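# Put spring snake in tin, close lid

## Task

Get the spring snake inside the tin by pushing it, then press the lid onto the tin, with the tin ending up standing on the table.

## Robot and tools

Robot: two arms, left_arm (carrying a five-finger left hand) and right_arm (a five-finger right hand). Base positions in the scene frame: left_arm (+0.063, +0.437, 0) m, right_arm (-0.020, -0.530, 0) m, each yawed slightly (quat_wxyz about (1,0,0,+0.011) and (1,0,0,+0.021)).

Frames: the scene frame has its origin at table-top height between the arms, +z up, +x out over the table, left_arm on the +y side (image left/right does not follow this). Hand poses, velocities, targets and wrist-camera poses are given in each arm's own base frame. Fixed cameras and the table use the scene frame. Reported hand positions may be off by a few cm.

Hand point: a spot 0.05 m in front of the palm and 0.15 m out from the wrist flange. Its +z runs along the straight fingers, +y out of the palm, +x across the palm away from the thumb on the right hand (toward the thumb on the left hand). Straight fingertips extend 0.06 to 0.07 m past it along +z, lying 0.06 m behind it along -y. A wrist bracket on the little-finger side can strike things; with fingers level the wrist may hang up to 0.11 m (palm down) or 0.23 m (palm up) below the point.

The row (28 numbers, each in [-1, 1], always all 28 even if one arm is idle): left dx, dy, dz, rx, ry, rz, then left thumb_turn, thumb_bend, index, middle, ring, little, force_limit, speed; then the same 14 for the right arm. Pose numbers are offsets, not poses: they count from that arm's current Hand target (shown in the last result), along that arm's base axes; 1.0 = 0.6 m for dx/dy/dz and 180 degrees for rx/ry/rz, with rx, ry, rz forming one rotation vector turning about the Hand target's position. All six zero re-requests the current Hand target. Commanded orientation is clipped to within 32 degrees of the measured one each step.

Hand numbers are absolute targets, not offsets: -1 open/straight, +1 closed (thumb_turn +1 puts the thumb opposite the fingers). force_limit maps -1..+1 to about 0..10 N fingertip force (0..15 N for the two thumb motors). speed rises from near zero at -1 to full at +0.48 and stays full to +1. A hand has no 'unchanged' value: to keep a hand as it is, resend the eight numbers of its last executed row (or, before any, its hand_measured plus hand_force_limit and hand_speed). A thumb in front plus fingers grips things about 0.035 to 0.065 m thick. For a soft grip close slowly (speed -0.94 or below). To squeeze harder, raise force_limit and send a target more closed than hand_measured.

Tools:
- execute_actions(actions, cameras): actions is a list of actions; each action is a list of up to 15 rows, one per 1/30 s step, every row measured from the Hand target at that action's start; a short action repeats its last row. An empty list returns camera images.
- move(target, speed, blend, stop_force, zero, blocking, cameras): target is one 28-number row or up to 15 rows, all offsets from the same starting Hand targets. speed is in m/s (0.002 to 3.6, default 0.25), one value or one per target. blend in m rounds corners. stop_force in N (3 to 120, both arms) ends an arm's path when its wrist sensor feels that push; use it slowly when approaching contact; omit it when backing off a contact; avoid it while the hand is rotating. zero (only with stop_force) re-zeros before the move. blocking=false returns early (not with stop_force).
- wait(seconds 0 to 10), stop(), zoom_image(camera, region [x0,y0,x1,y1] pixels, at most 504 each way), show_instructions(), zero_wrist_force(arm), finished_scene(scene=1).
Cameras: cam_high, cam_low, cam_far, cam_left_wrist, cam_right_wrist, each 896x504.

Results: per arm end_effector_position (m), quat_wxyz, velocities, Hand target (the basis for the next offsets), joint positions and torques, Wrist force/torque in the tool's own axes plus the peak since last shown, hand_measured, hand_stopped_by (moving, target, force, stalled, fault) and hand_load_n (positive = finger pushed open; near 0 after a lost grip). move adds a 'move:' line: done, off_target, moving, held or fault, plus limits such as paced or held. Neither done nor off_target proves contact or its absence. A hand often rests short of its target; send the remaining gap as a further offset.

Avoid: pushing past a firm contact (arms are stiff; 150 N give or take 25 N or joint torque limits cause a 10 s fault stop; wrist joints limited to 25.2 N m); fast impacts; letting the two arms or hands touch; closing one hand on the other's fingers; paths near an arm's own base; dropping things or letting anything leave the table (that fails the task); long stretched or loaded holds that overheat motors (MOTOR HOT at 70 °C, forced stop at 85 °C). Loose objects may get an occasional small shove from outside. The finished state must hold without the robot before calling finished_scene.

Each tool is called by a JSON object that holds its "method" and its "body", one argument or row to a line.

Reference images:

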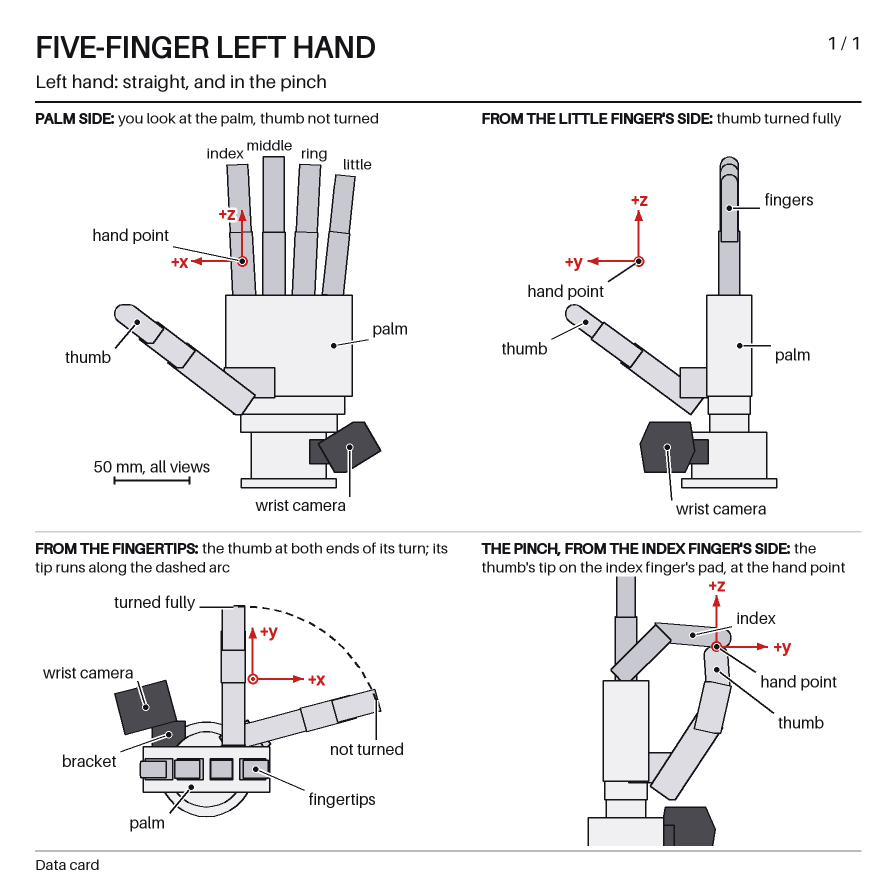

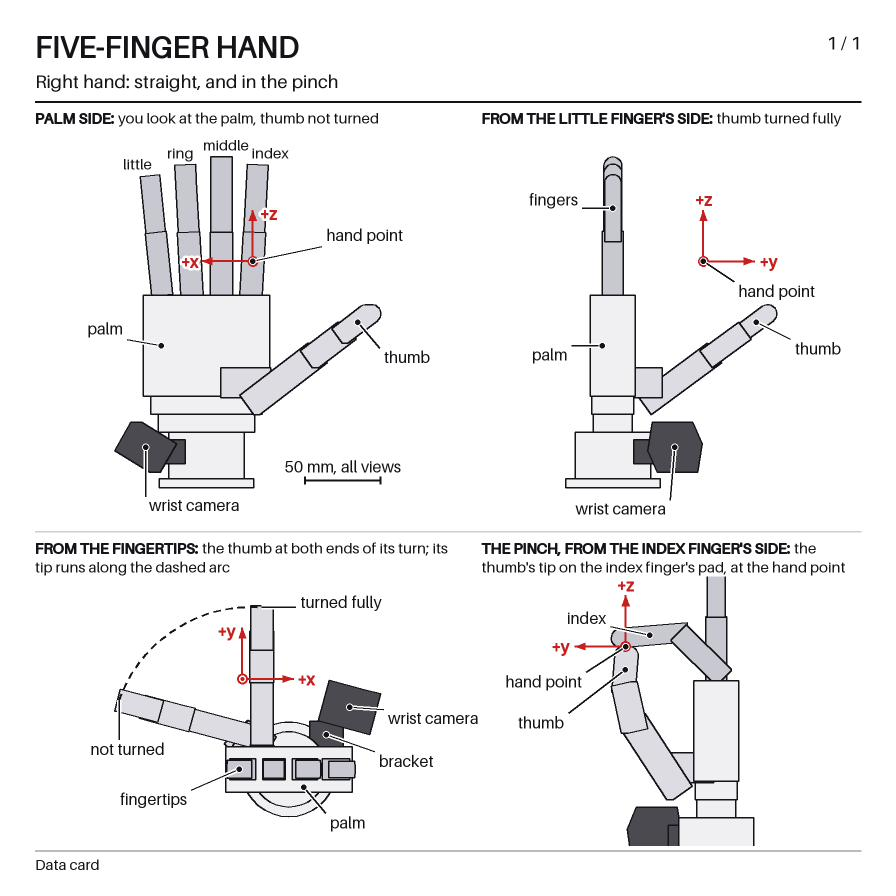

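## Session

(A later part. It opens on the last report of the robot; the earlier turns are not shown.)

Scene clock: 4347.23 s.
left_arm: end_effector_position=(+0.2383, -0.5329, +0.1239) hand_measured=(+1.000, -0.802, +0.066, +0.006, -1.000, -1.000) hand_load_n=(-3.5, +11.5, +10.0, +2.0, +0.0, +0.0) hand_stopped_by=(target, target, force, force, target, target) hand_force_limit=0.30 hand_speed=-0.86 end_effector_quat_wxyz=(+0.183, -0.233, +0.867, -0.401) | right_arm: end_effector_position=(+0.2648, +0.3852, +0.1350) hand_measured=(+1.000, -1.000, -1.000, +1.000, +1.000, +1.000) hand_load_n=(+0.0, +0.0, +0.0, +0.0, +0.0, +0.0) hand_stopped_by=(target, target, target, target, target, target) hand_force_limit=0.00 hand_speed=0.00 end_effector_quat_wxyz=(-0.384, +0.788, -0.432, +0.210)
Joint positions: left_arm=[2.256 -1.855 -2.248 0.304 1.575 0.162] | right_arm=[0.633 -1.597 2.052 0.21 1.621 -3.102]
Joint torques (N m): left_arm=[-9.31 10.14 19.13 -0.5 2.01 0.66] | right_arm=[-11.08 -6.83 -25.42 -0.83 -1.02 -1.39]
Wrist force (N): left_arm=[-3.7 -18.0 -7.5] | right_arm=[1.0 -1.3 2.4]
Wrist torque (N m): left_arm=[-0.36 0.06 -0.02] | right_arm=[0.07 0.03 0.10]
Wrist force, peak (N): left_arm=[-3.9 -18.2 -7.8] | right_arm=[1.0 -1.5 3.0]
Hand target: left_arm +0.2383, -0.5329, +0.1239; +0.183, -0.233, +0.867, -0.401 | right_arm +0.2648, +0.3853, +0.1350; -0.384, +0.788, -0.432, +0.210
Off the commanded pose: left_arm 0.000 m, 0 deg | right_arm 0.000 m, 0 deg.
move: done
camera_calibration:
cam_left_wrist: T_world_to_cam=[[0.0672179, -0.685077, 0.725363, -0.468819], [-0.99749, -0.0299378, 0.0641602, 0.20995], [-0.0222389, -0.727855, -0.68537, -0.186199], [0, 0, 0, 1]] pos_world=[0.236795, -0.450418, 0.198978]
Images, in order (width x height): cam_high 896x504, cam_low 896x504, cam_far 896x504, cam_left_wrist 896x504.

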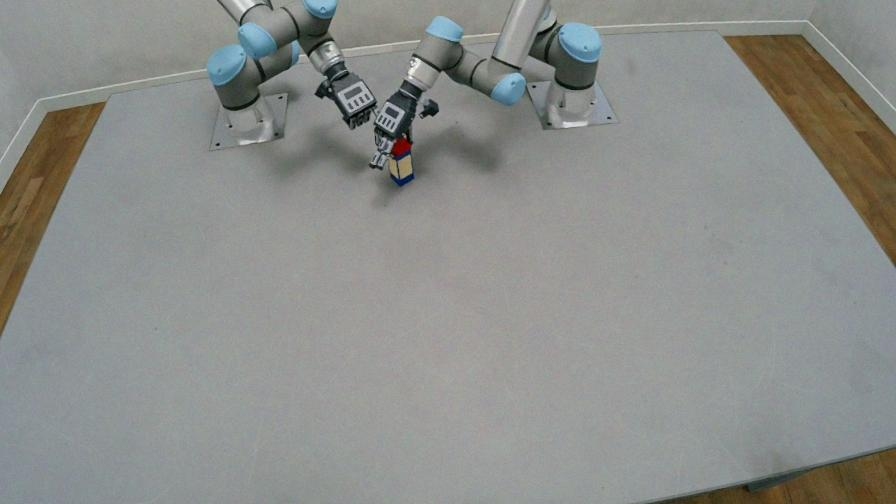

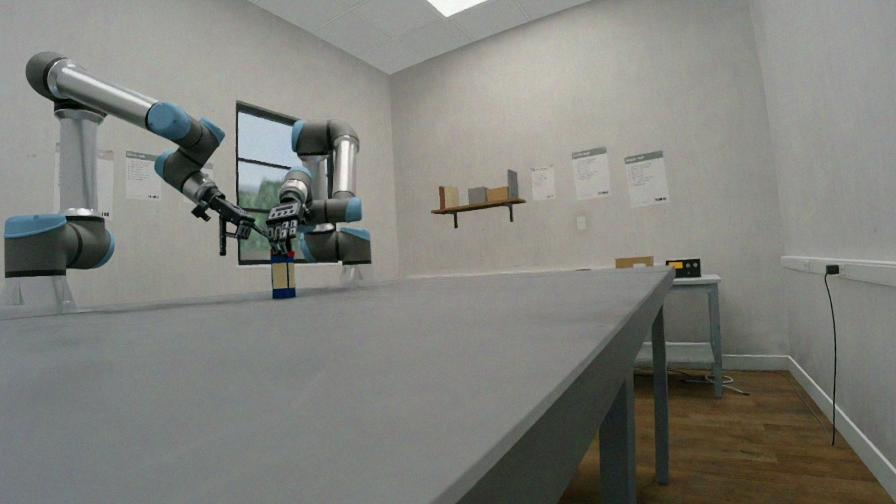

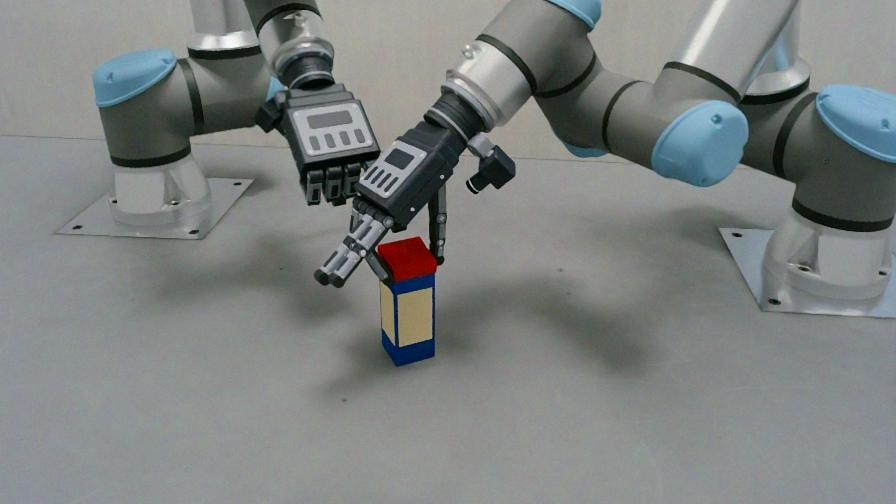

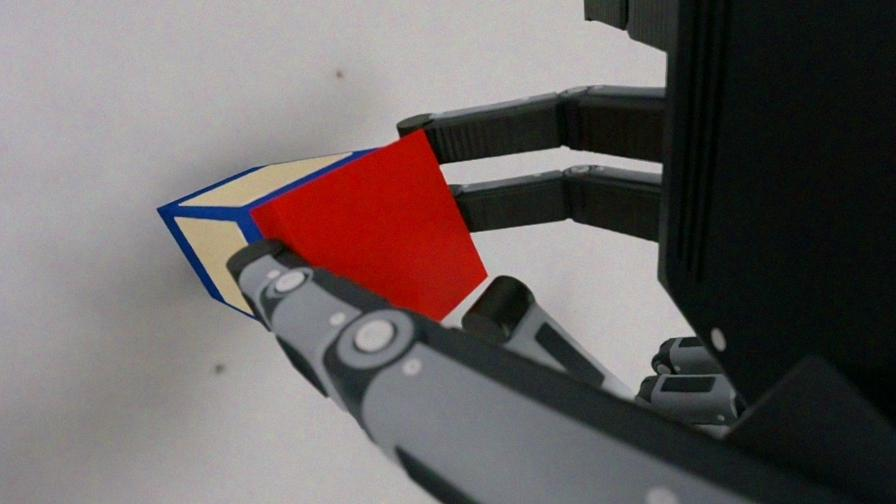

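{"method": "move", "body": {
  "target": [0,0,0,0,0,0,1,-0.8,0.35,0.35,-1,-1,0.3,-0.86,0,0,-0.035,0,0,0,1,-1,-1,1,1,1,0,0],
  "speed": 0.012,
  "stop_force": 4,
  "cameras": ["cam_left_wrist","cam_far","cam_low"]
}}

{"method": "zoom_image", "body": {
  "camera": "cam_left_wrist",
  "region": [220, 110, 640, 340]
}}

{"method": "zoom_image", "body": {
  "camera": "cam_far",
  "region": [360, 210, 450, 300]
}}

Scene clock: 4388.33 s.
left_arm: end_effector_position=(+0.2383, -0.5329, +0.1239) hand_measured=(+1.000, -0.802, +0.066, +0.006, -1.000, -1.000) hand_load_n=(-3.0, +12.0, +10.5, +2.0, +0.0, +0.0) hand_stopped_by=(target, target, force, force, target, target) hand_force_limit=0.30 hand_speed=-0.86 end_effector_quat_wxyz=(+0.183, -0.233, +0.867, -0.401) | right_arm: end_effector_position=(+0.2648, +0.3853, +0.1200) hand_measured=(+1.000, -1.000, -1.000, +1.000, +1.000, +1.000) hand_load_n=(+0.0, +0.0, +0.0, +0.0, +0.0, +0.0) hand_stopped_by=(target, target, target, target, target, target) hand_force_limit=0.00 hand_speed=0.00 end_effector_quat_wxyz=(-0.384, +0.788, -0.432, +0.210)
Joint positions: left_arm=[2.256 -1.855 -2.248 0.304 1.575 0.162] | right_arm=[0.633 -1.578 2.077 0.166 1.621 -3.102]
Joint torques (N m): left_arm=[-7.99 22.84 19.07 -0.51 -0.69 0.4] | right_arm=[-10.68 -30.12 -25.2 1.61 -0.8 -1.34]
Wrist force (N): left_arm=[-2.2 -12.7 -6.0] | right_arm=[1.0 -1.5 2.2]
Wrist torque (N m): left_arm=[-0.21 0.03 -0.06] | right_arm=[0.07 0.04 0.10]
Wrist force, peak (N): left_arm=[-3.9 -18.1 -8.0] | right_arm=[1.5 -4.7 -4.6]
Hand target: left_arm +0.2383, -0.5329, +0.1239; +0.183, -0.233, +0.867, -0.401 | right_arm +0.2648, +0.3853, +0.1200; -0.384, +0.788, -0.432, +0.210 (not the last commanded pose)
Off the commanded pose: left_arm 0.000 m, 0 deg | right_arm 0.006 m, 0 deg.
move: contact (right_arm)
camera_calibration:
cam_left_wrist: T_world_to_cam=[[0.067216, -0.685125, 0.725318, -0.468831], [-0.997493, -0.0300154, 0.0640866, 0.20993], [-0.0221366, -0.727807, -0.685425, -0.186191], [0, 0, 0, 1]] pos_world=[0.236795, -0.450418, 0.198978]
Images, in order (width x height): cam_low 896x504, cam_far 896x504, cam_left_wrist 896x504.

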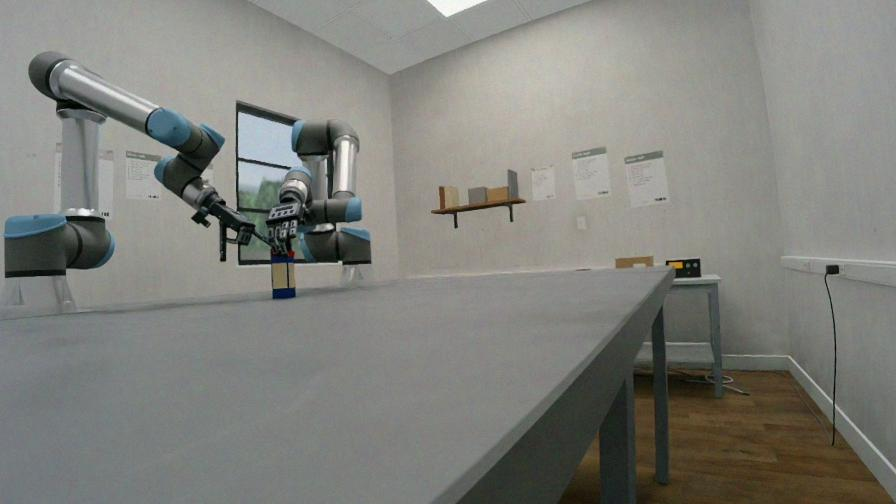

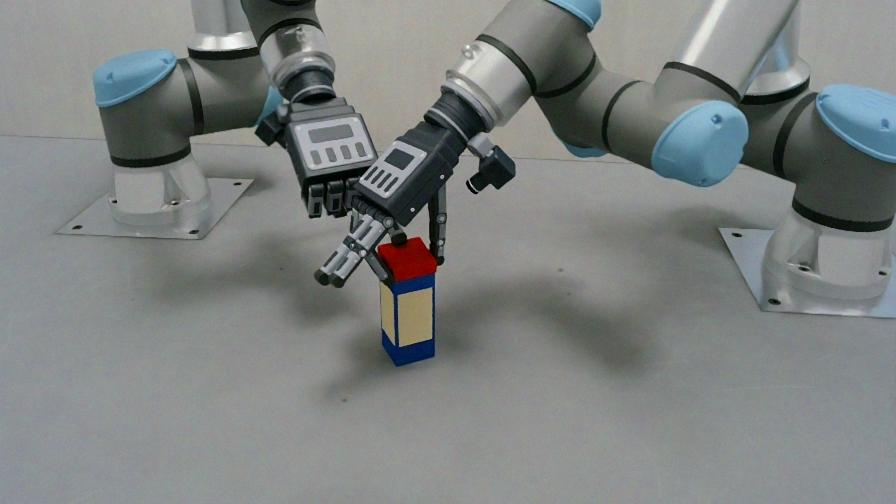

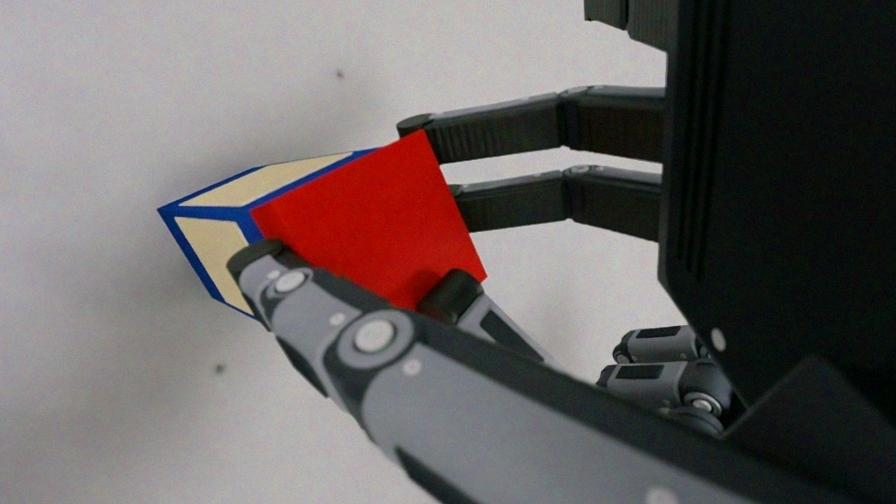

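Scaled by 1.200 from the camera's 896x504 image, which has a finer 1280x720 frame.

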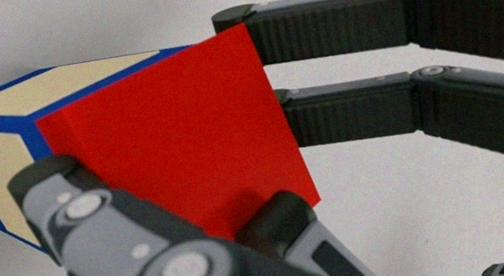

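Scaled by 5.600 from the camera's 896x504 image, which has a finer 1280x720 frame.

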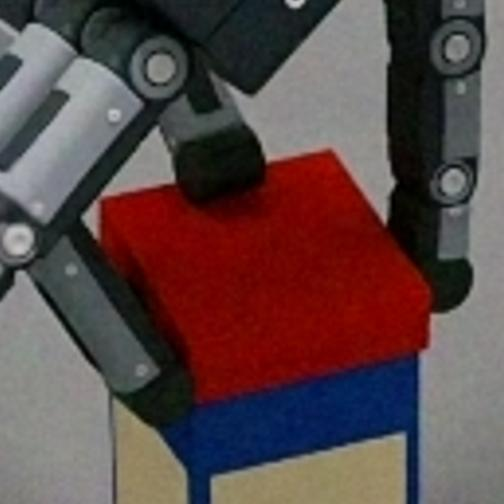

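{"method": "move", "body": {
  "target": [0,0,0,0,0,0,1,-0.8,0.35,0.35,-1,-1,0.3,-0.86,0,0,-0.02,0,0,0,1,-1,-1,1,1,1,0,0],
  "speed": 0.01,
  "stop_force": 12,
  "cameras": ["cam_left_wrist","cam_far","cam_low"]
}}

{"method": "zoom_image", "body": {
  "camera": "cam_low",
  "region": [262, 235, 302, 275]
}}

{"method": "zoom_image", "body": {
  "camera": "cam_far",
  "region": [360, 210, 450, 300]
}}

Scene clock: 4400.83 s.
left_arm: end_effector_position=(+0.2382, -0.5329, +0.1239) hand_measured=(+1.000, -0.802, +0.066, +0.006, -1.000, -1.000) hand_load_n=(-3.5, +11.5, +11.5, +2.5, +0.0, +0.0) hand_stopped_by=(target, target, force, force, target, target) hand_force_limit=0.30 hand_speed=-0.86 end_effector_quat_wxyz=(+0.183, -0.233, +0.867, -0.401) | right_arm: end_effector_position=(+0.2649, +0.3853, +0.1189) hand_measured=(+1.000, -1.000, -1.000, +1.000, +1.000, +1.000) hand_load_n=(+0.0, +0.0, +0.5, +0.0, +0.0, +0.5) hand_stopped_by=(target, target, target, target, target, target) hand_force_limit=0.00 hand_speed=0.00 end_effector_quat_wxyz=(-0.385, +0.788, -0.432, +0.210)
Joint positions: left_arm=[2.256 -1.855 -2.248 0.304 1.575 0.162] | right_arm=[0.633 -1.577 2.079 0.162 1.621 -3.102]
Joint torques (N m): left_arm=[-1.88 23.74 18.44 2.51 -2.24 0.19] | right_arm=[-9.73 -26.75 -23.02 1.18 -0.41 -1.46]
Wrist force (N): left_arm=[-2.5 -5.0 -1.4] | right_arm=[1.1 -5.4 -4.6]
Wrist torque (N m): left_arm=[0.01 0.06 -0.07] | right_arm=[0.52 0.01 0.09]
Wrist force, peak (N): left_arm=[-2.5 -13.1 -6.2] | right_arm=[1.8 -9.9 -12.0]
Hand target: left_arm +0.2383, -0.5329, +0.1239; +0.183, -0.233, +0.867, -0.401 | right_arm +0.2649, +0.3853, +0.1189; -0.385, +0.788, -0.432, +0.210 (not the last commanded pose)
Off the commanded pose: left_arm 0.000 m, 0 deg | right_arm 0.011 m, 0 deg.
move: contact (right_arm)
camera_calibration:
cam_left_wrist: T_world_to_cam=[[0.0672179, -0.685077, 0.725363, -0.468819], [-0.99749, -0.0299378, 0.0641602, 0.20995], [-0.0222389, -0.727855, -0.68537, -0.186199], [0, 0, 0, 1]] pos_world=[0.236795, -0.450418, 0.198978]
Images, in order (width x height): cam_low 896x504, cam_far 896x504, cam_left_wrist 896x504.

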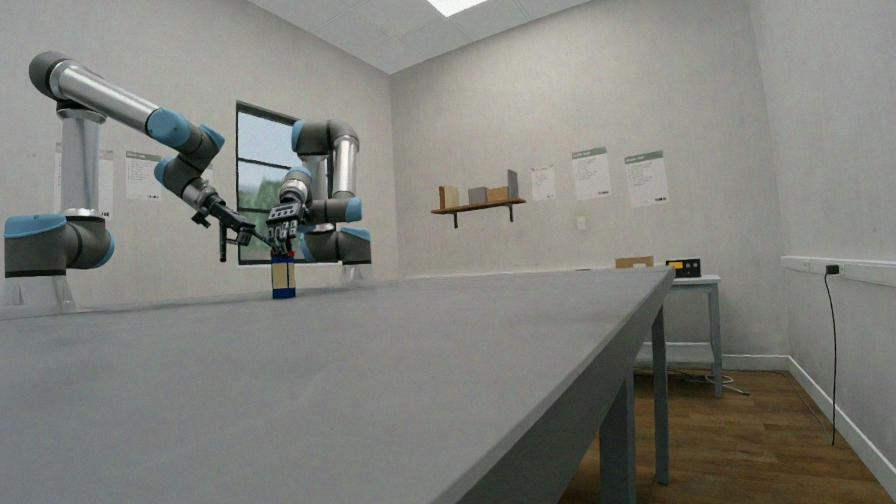

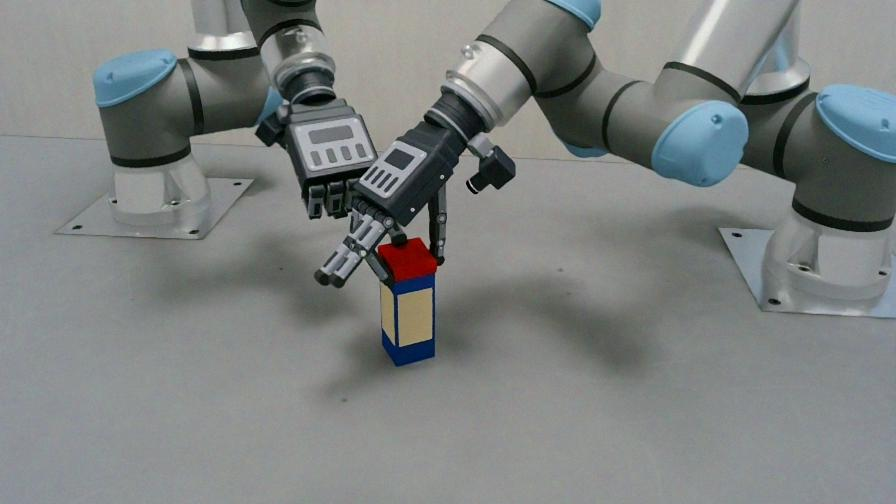

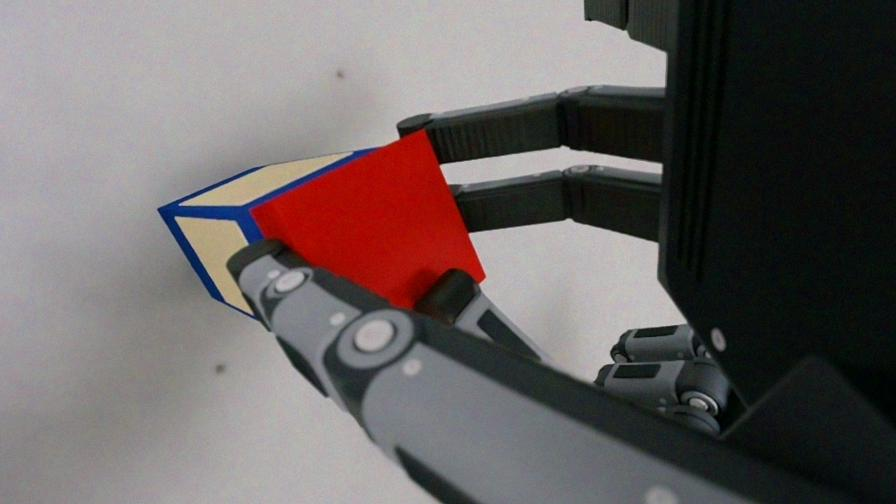

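Scaled by 12.600 from the camera's 896x504 image, which has a finer 1280x720 frame.

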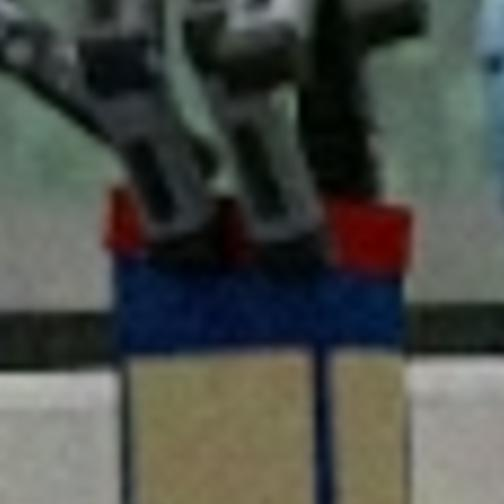

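Scaled by 5.600 from the camera's 896x504 image, which has a finer 1280x720 frame.

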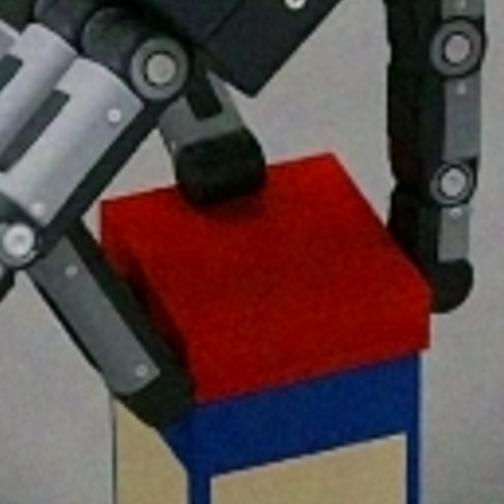

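{"method": "move", "body": {
  "target": [-0.0019,-0.0013,-0.005,0.0123,-0.0185,0,1,-0.8,0.35,0.35,-1,-1,0.3,-0.86,0,0,-0.012,0,0,0,1,-1,-1,1,1,1,0,0],
  "speed": 0.01,
  "stop_force": 12,
  "cameras": ["cam_left_wrist","cam_far","cam_low"]
}}

{"method": "zoom_image", "body": {
  "camera": "cam_low",
  "region": [262, 235, 302, 275]
}}

{"method": "zoom_image", "body": {
  "camera": "cam_far",
  "region": [360, 210, 450, 300]
}}

Scene clock: 4427.07 s.
left_arm: end_effector_position=(+0.2376, -0.5334, +0.1223) hand_measured=(+1.000, -0.802, +0.066, +0.006, -1.000, -1.000) hand_load_n=(-3.5, +12.0, +10.0, +2.5, +0.0, +0.0) hand_stopped_by=(target, target, force, force, target, target) hand_force_limit=0.30 hand_speed=-0.86 end_effector_quat_wxyz=(+0.200, -0.224, +0.868, -0.396) | right_arm: end_effector_position=(+0.2649, +0.3853, +0.1174) hand_measured=(+1.000, -1.000, -1.000, +1.000, +1.000, +1.000) hand_load_n=(+0.0, +0.0, +0.5, +0.0, +0.0, +0.5) hand_stopped_by=(target, target, target, target, target, target) hand_force_limit=0.00 hand_speed=0.00 end_effector_quat_wxyz=(-0.385, +0.788, -0.432, +0.210)
Joint positions: left_arm=[2.235 -1.864 -2.243 0.312 1.616 0.18] | right_arm=[0.633 -1.575 2.081 0.158 1.621 -3.102]
Joint torques (N m): left_arm=[6.45 22.83 3.6 -3.03 -2.44 -1.23] | right_arm=[-9.72 -24.32 -23.01 0.08 1.08 -1.63]
Wrist force (N): left_arm=[-3.4 -16.8 -6.4] | right_arm=[1.4 -4.3 -3.6]
Wrist torque (N m): left_arm=[-0.28 0.09 -0.03] | right_arm=[0.50 0.08 0.12]
Wrist force, peak (N): left_arm=[-3.9 -18.0 -7.2] | right_arm=[1.1 -11.4 -18.1]
Hand target: left_arm +0.2376, -0.5333, +0.1223; +0.200, -0.224, +0.868, -0.396 (not the last commanded pose) | right_arm +0.2649, +0.3853, +0.1174; -0.385, +0.788, -0.432, +0.210 (not the last commanded pose)
Off the commanded pose: left_arm 0.002 m, 2 deg | right_arm 0.006 m, 0 deg.
move: contact (left_arm, right_arm)
camera_calibration:
cam_left_wrist: T_world_to_cam=[[0.0437801, -0.700617, 0.712193, -0.469009], [-0.999041, -0.0309691, 0.0309475, 0.213345], [0.000373655, -0.712865, -0.701301, -0.183062], [0, 0, 0, 1]] pos_world=[0.233742, -0.452487, 0.199041]
Images, in order (width x height): cam_low 896x504, cam_far 896x504, cam_left_wrist 896x504.

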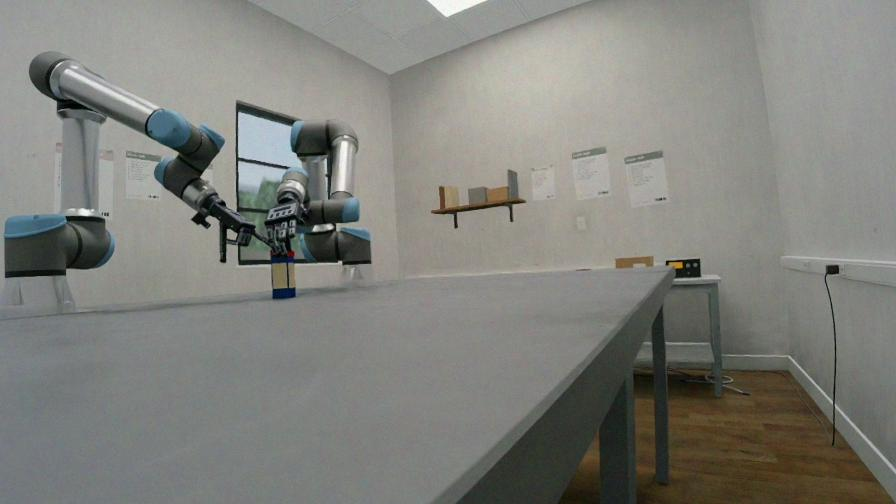

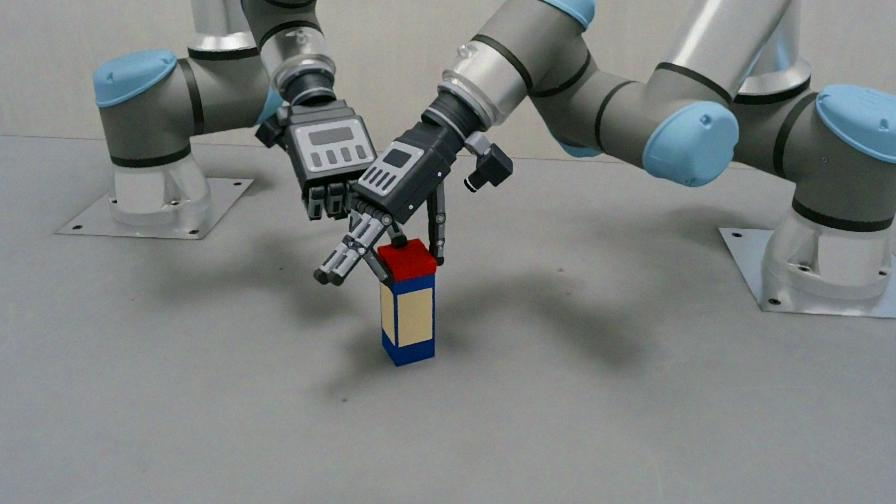

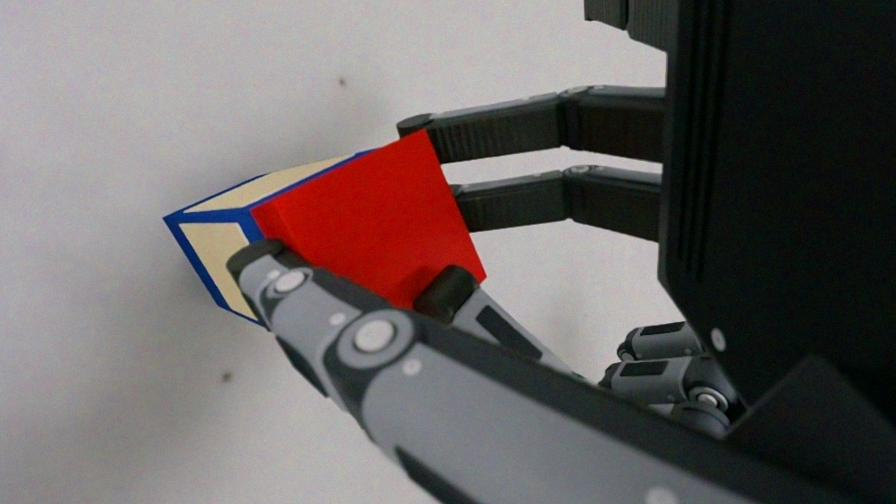

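Scaled by 12.600 from the camera's 896x504 image, which has a finer 1280x720 frame.

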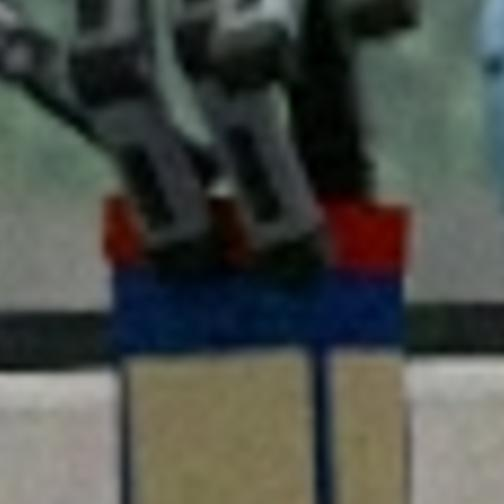

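Scaled by 5.600 from the camera's 896x504 image, which has a finer 1280x720 frame.

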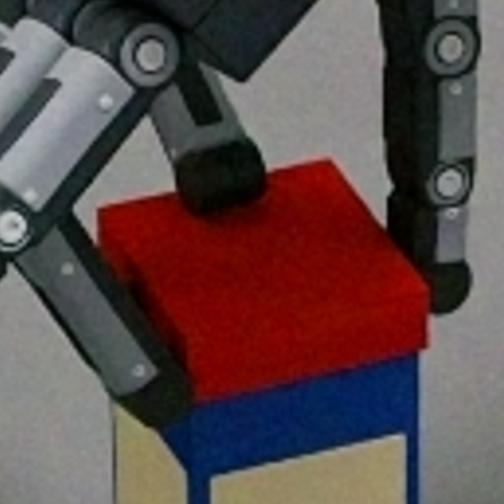

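{"method": "move", "body": {
  "target": [0,0,0,0,0,0,1,-0.8,0.35,0.35,-1,-1,0.3,-0.86,0,0,-0.012,0,0,0,1,-1,-1,1,1,1,0,0],
  "speed": 0.01,
  "stop_force": 13,
  "cameras": ["cam_left_wrist","cam_far","cam_low"]
}}

{"method": "zoom_image", "body": {
  "camera": "cam_low",
  "region": [262, 235, 302, 275]
}}

{"method": "zoom_image", "body": {
  "camera": "cam_far",
  "region": [360, 210, 450, 300]
}}

Scene clock: 4442.47 s.
left_arm: end_effector_position=(+0.2376, -0.5333, +0.1223) hand_measured=(+1.000, -0.802, +0.066, +0.006, -1.000, -1.000) hand_load_n=(-4.5, +11.5, +12.0, +3.5, +0.0, +0.0) hand_stopped_by=(target, target, force, force, target, target) hand_force_limit=0.30 hand_speed=-0.86 end_effector_quat_wxyz=(+0.200, -0.225, +0.868, -0.396) | right_arm: end_effector_position=(+0.2650, +0.3853, +0.1157) hand_measured=(+1.000, -1.000, -1.000, +1.000, +1.000, +1.000) hand_load_n=(+0.0, +0.0, +0.5, +0.0, +0.0, +0.0) hand_stopped_by=(target, target, target, target, target, target) hand_force_limit=0.00 hand_speed=0.00 end_effector_quat_wxyz=(-0.385, +0.788, -0.432, +0.211)
Joint positions: left_arm=[2.235 -1.864 -2.243 0.312 1.616 0.18] | right_arm=[0.633 -1.573 2.084 0.153 1.621 -3.102]
Joint torques (N m): left_arm=[-6.05 22.54 19.39 3.43 -1.47 -1.29] | right_arm=[-9.37 -23.75 -21.91 1.26 1.22 -1.3]
Wrist force (N): left_arm=[-6.0 -2.0 2.5] | right_arm=[0.3 -8.0 -12.8]
Wrist torque (N m): left_arm=[0.19 0.08 -0.04] | right_arm=[1.01 -0.05 0.03]
Wrist force, peak (N): left_arm=[-3.3 -17.0 -6.8] | right_arm=[0.7 -12.5 -18.6]
Hand target: left_arm +0.2376, -0.5333, +0.1223; +0.200, -0.224, +0.868, -0.396 | right_arm +0.2650, +0.3854, +0.1157; -0.385, +0.788, -0.432, +0.211 (not the last commanded pose)
Off the commanded pose: left_arm 0.000 m, 0 deg | right_arm 0.006 m, 0 deg.
move: contact (right_arm)
camera_calibration:
cam_left_wrist: T_world_to_cam=[[0.043851, -0.700619, 0.712187, -0.469021], [-0.999038, -0.0309475, 0.0310683, 0.21323], [0.000273347, -0.712864, -0.701302, -0.183038], [0, 0, 0, 1]] pos_world=[0.233642, -0.452487, 0.199041]
Images, in order (width x height): cam_low 896x504, cam_far 896x504, cam_left_wrist 896x504.

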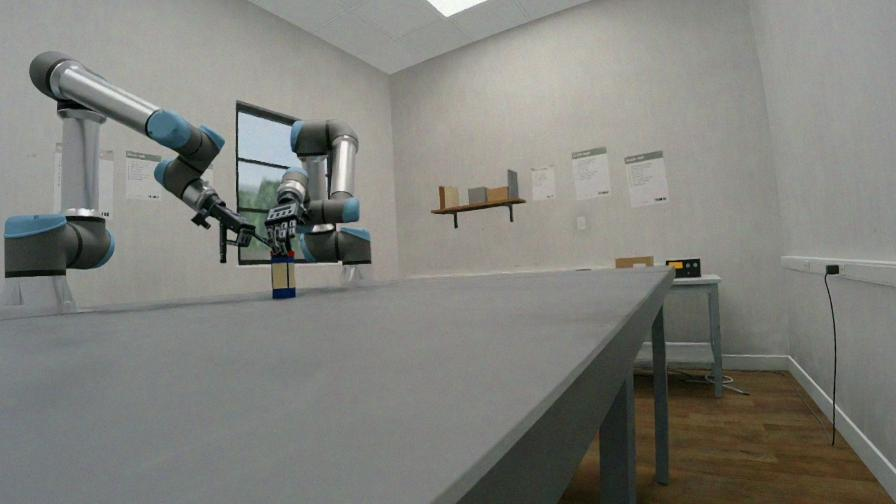

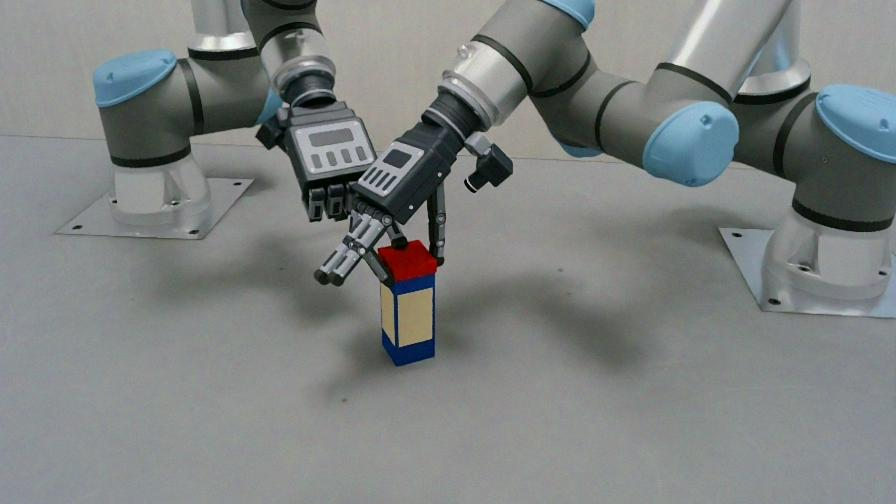

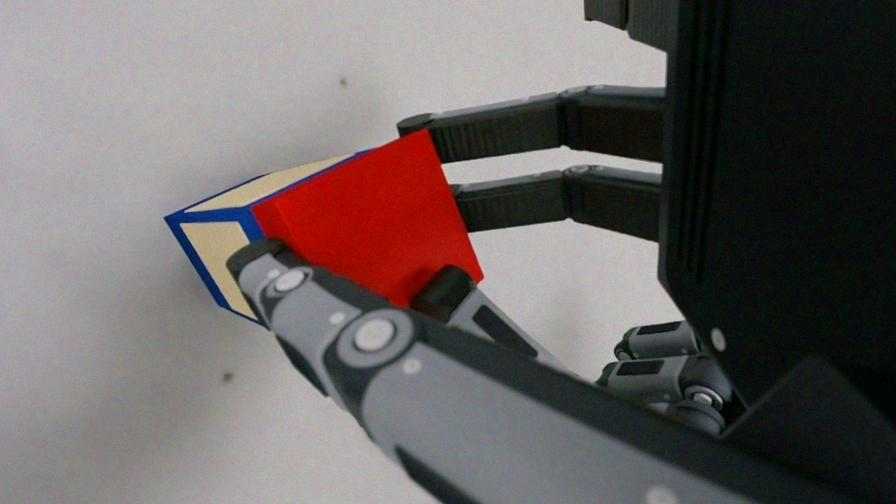

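Scaled by 12.600 from the camera's 896x504 image, which has a finer 1280x720 frame.

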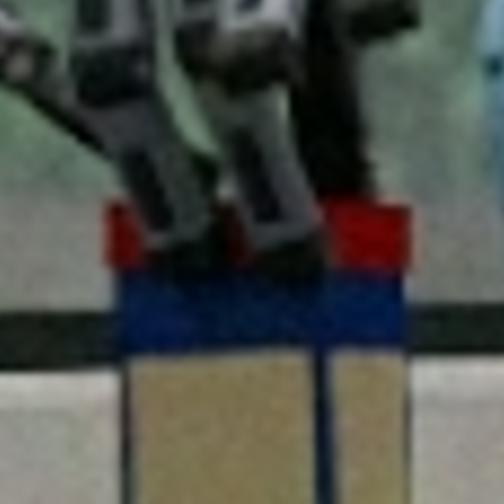

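Scaled by 5.600 from the camera's 896x504 image, which has a finer 1280x720 frame.

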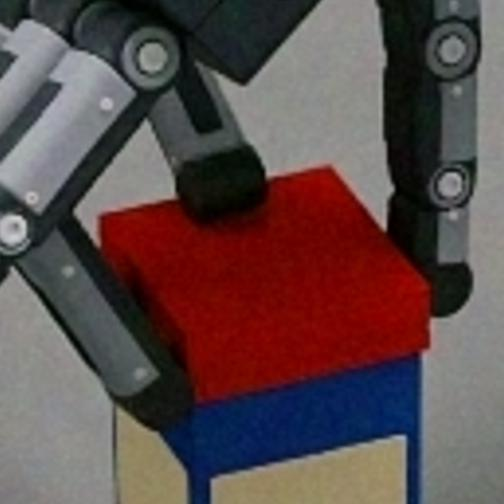

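{"method": "move", "body": {
  "target": [-0.0010,-0.0007,-0.0042,0.0092,-0.0139,0,1,-0.8,0.35,0.35,-1,-1,0.3,-0.86,0,0,-0.0045,0,0,0,1,-1,-1,1,1,1,0,0],
  "speed": 0.01,
  "stop_force": 12,
  "cameras": ["cam_far","cam_low"]
}}

{"method": "zoom_image", "body": {
  "camera": "cam_low",
  "region": [262, 235, 302, 275]
}}

{"method": "zoom_image", "body": {
  "camera": "cam_far",
  "region": [360, 210, 450, 300]
}}

Scene clock: 4460.23 s.
left_arm: end_effector_position=(+0.2372, -0.5336, +0.1207) hand_measured=(+1.000, -0.802, +0.066, +0.006, -1.000, -1.000) hand_load_n=(-6.0, +11.5, +11.0, +4.0, +0.0, +0.0) hand_stopped_by=(target, target, force, force, target, target) hand_force_limit=0.30 hand_speed=-0.86 end_effector_quat_wxyz=(+0.214, -0.217, +0.869, -0.391) | right_arm: end_effector_position=(+0.2650, +0.3853, +0.1133) hand_measured=(+1.000, -1.000, -1.000, +1.000, +1.000, +1.000) hand_load_n=(+0.0, +0.0, +1.5, +0.0, +0.0, +0.0) hand_stopped_by=(target, target, target, target, target, target) hand_force_limit=0.00 hand_speed=0.00 end_effector_quat_wxyz=(-0.385, +0.788, -0.432, +0.211)
Joint positions: left_arm=[2.217 -1.873 -2.238 0.32 1.651 0.196] | right_arm=[0.633 -1.57 2.088 0.146 1.621 -3.102]
Joint torques (N m): left_arm=[1.96 27.74 -7.07 -0.27 -4.18 -1.88] | right_arm=[-9.88 -5.34 -14.34 1.4 1.26 -1.49]
Wrist force (N): left_arm=[-9.5 -9.0 0.5] | right_arm=[2.0 -14.7 -25.0]
Wrist torque (N m): left_arm=[0.07 0.07 0.06] | right_arm=[1.84 -0.02 0.09]
Wrist force, peak (N): left_arm=[-8.0 -13.9 -3.2] | right_arm=[2.1 -14.8 -25.7]
Hand target: left_arm +0.2372, -0.5336, +0.1207; +0.214, -0.217, +0.869, -0.391 (not the last commanded pose) | right_arm +0.2650, +0.3854, +0.1133; -0.385, +0.788, -0.432, +0.211
Off the commanded pose: left_arm 0.001 m, 1 deg | right_arm 0.000 m, 0 deg.
move: contact (left_arm, right_arm)
Images, in order (width x height): cam_low 896x504, cam_far 896x504.

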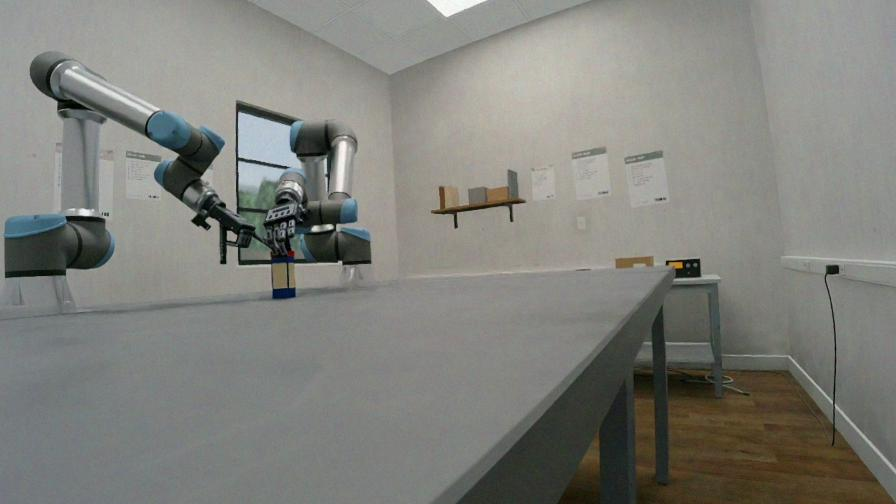

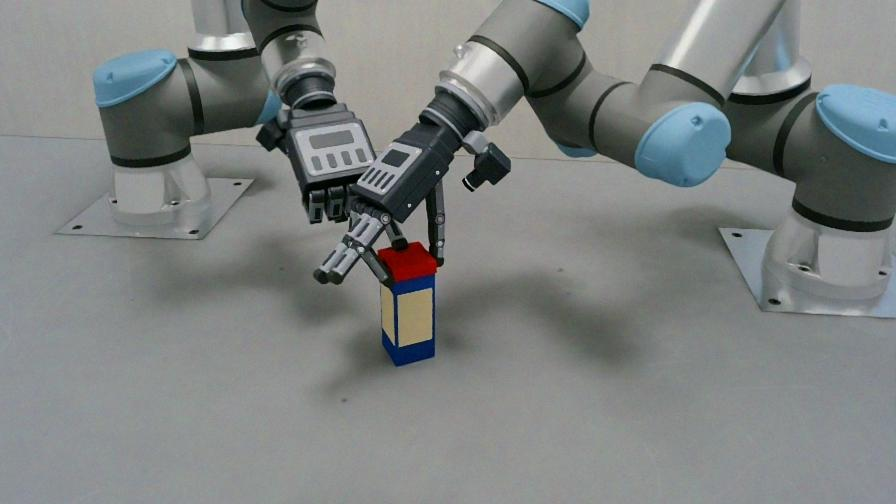

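Scaled by 12.600 from the camera's 896x504 image, which has a finer 1280x720 frame.

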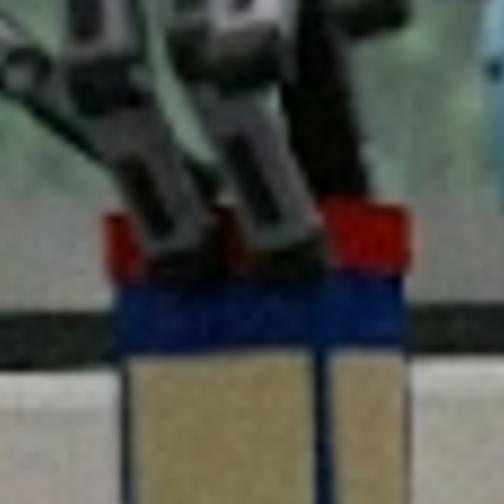

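Scaled by 5.600 from the camera's 896x504 image, which has a finer 1280x720 frame.

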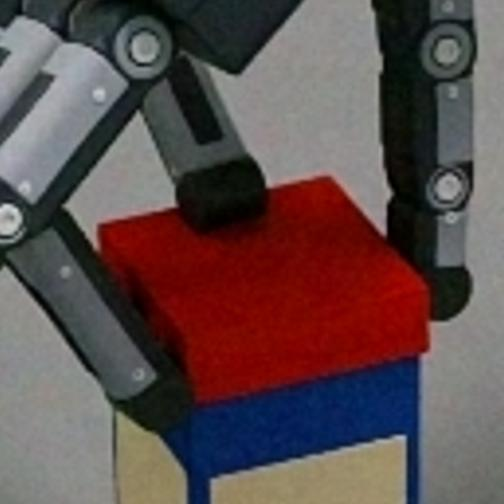

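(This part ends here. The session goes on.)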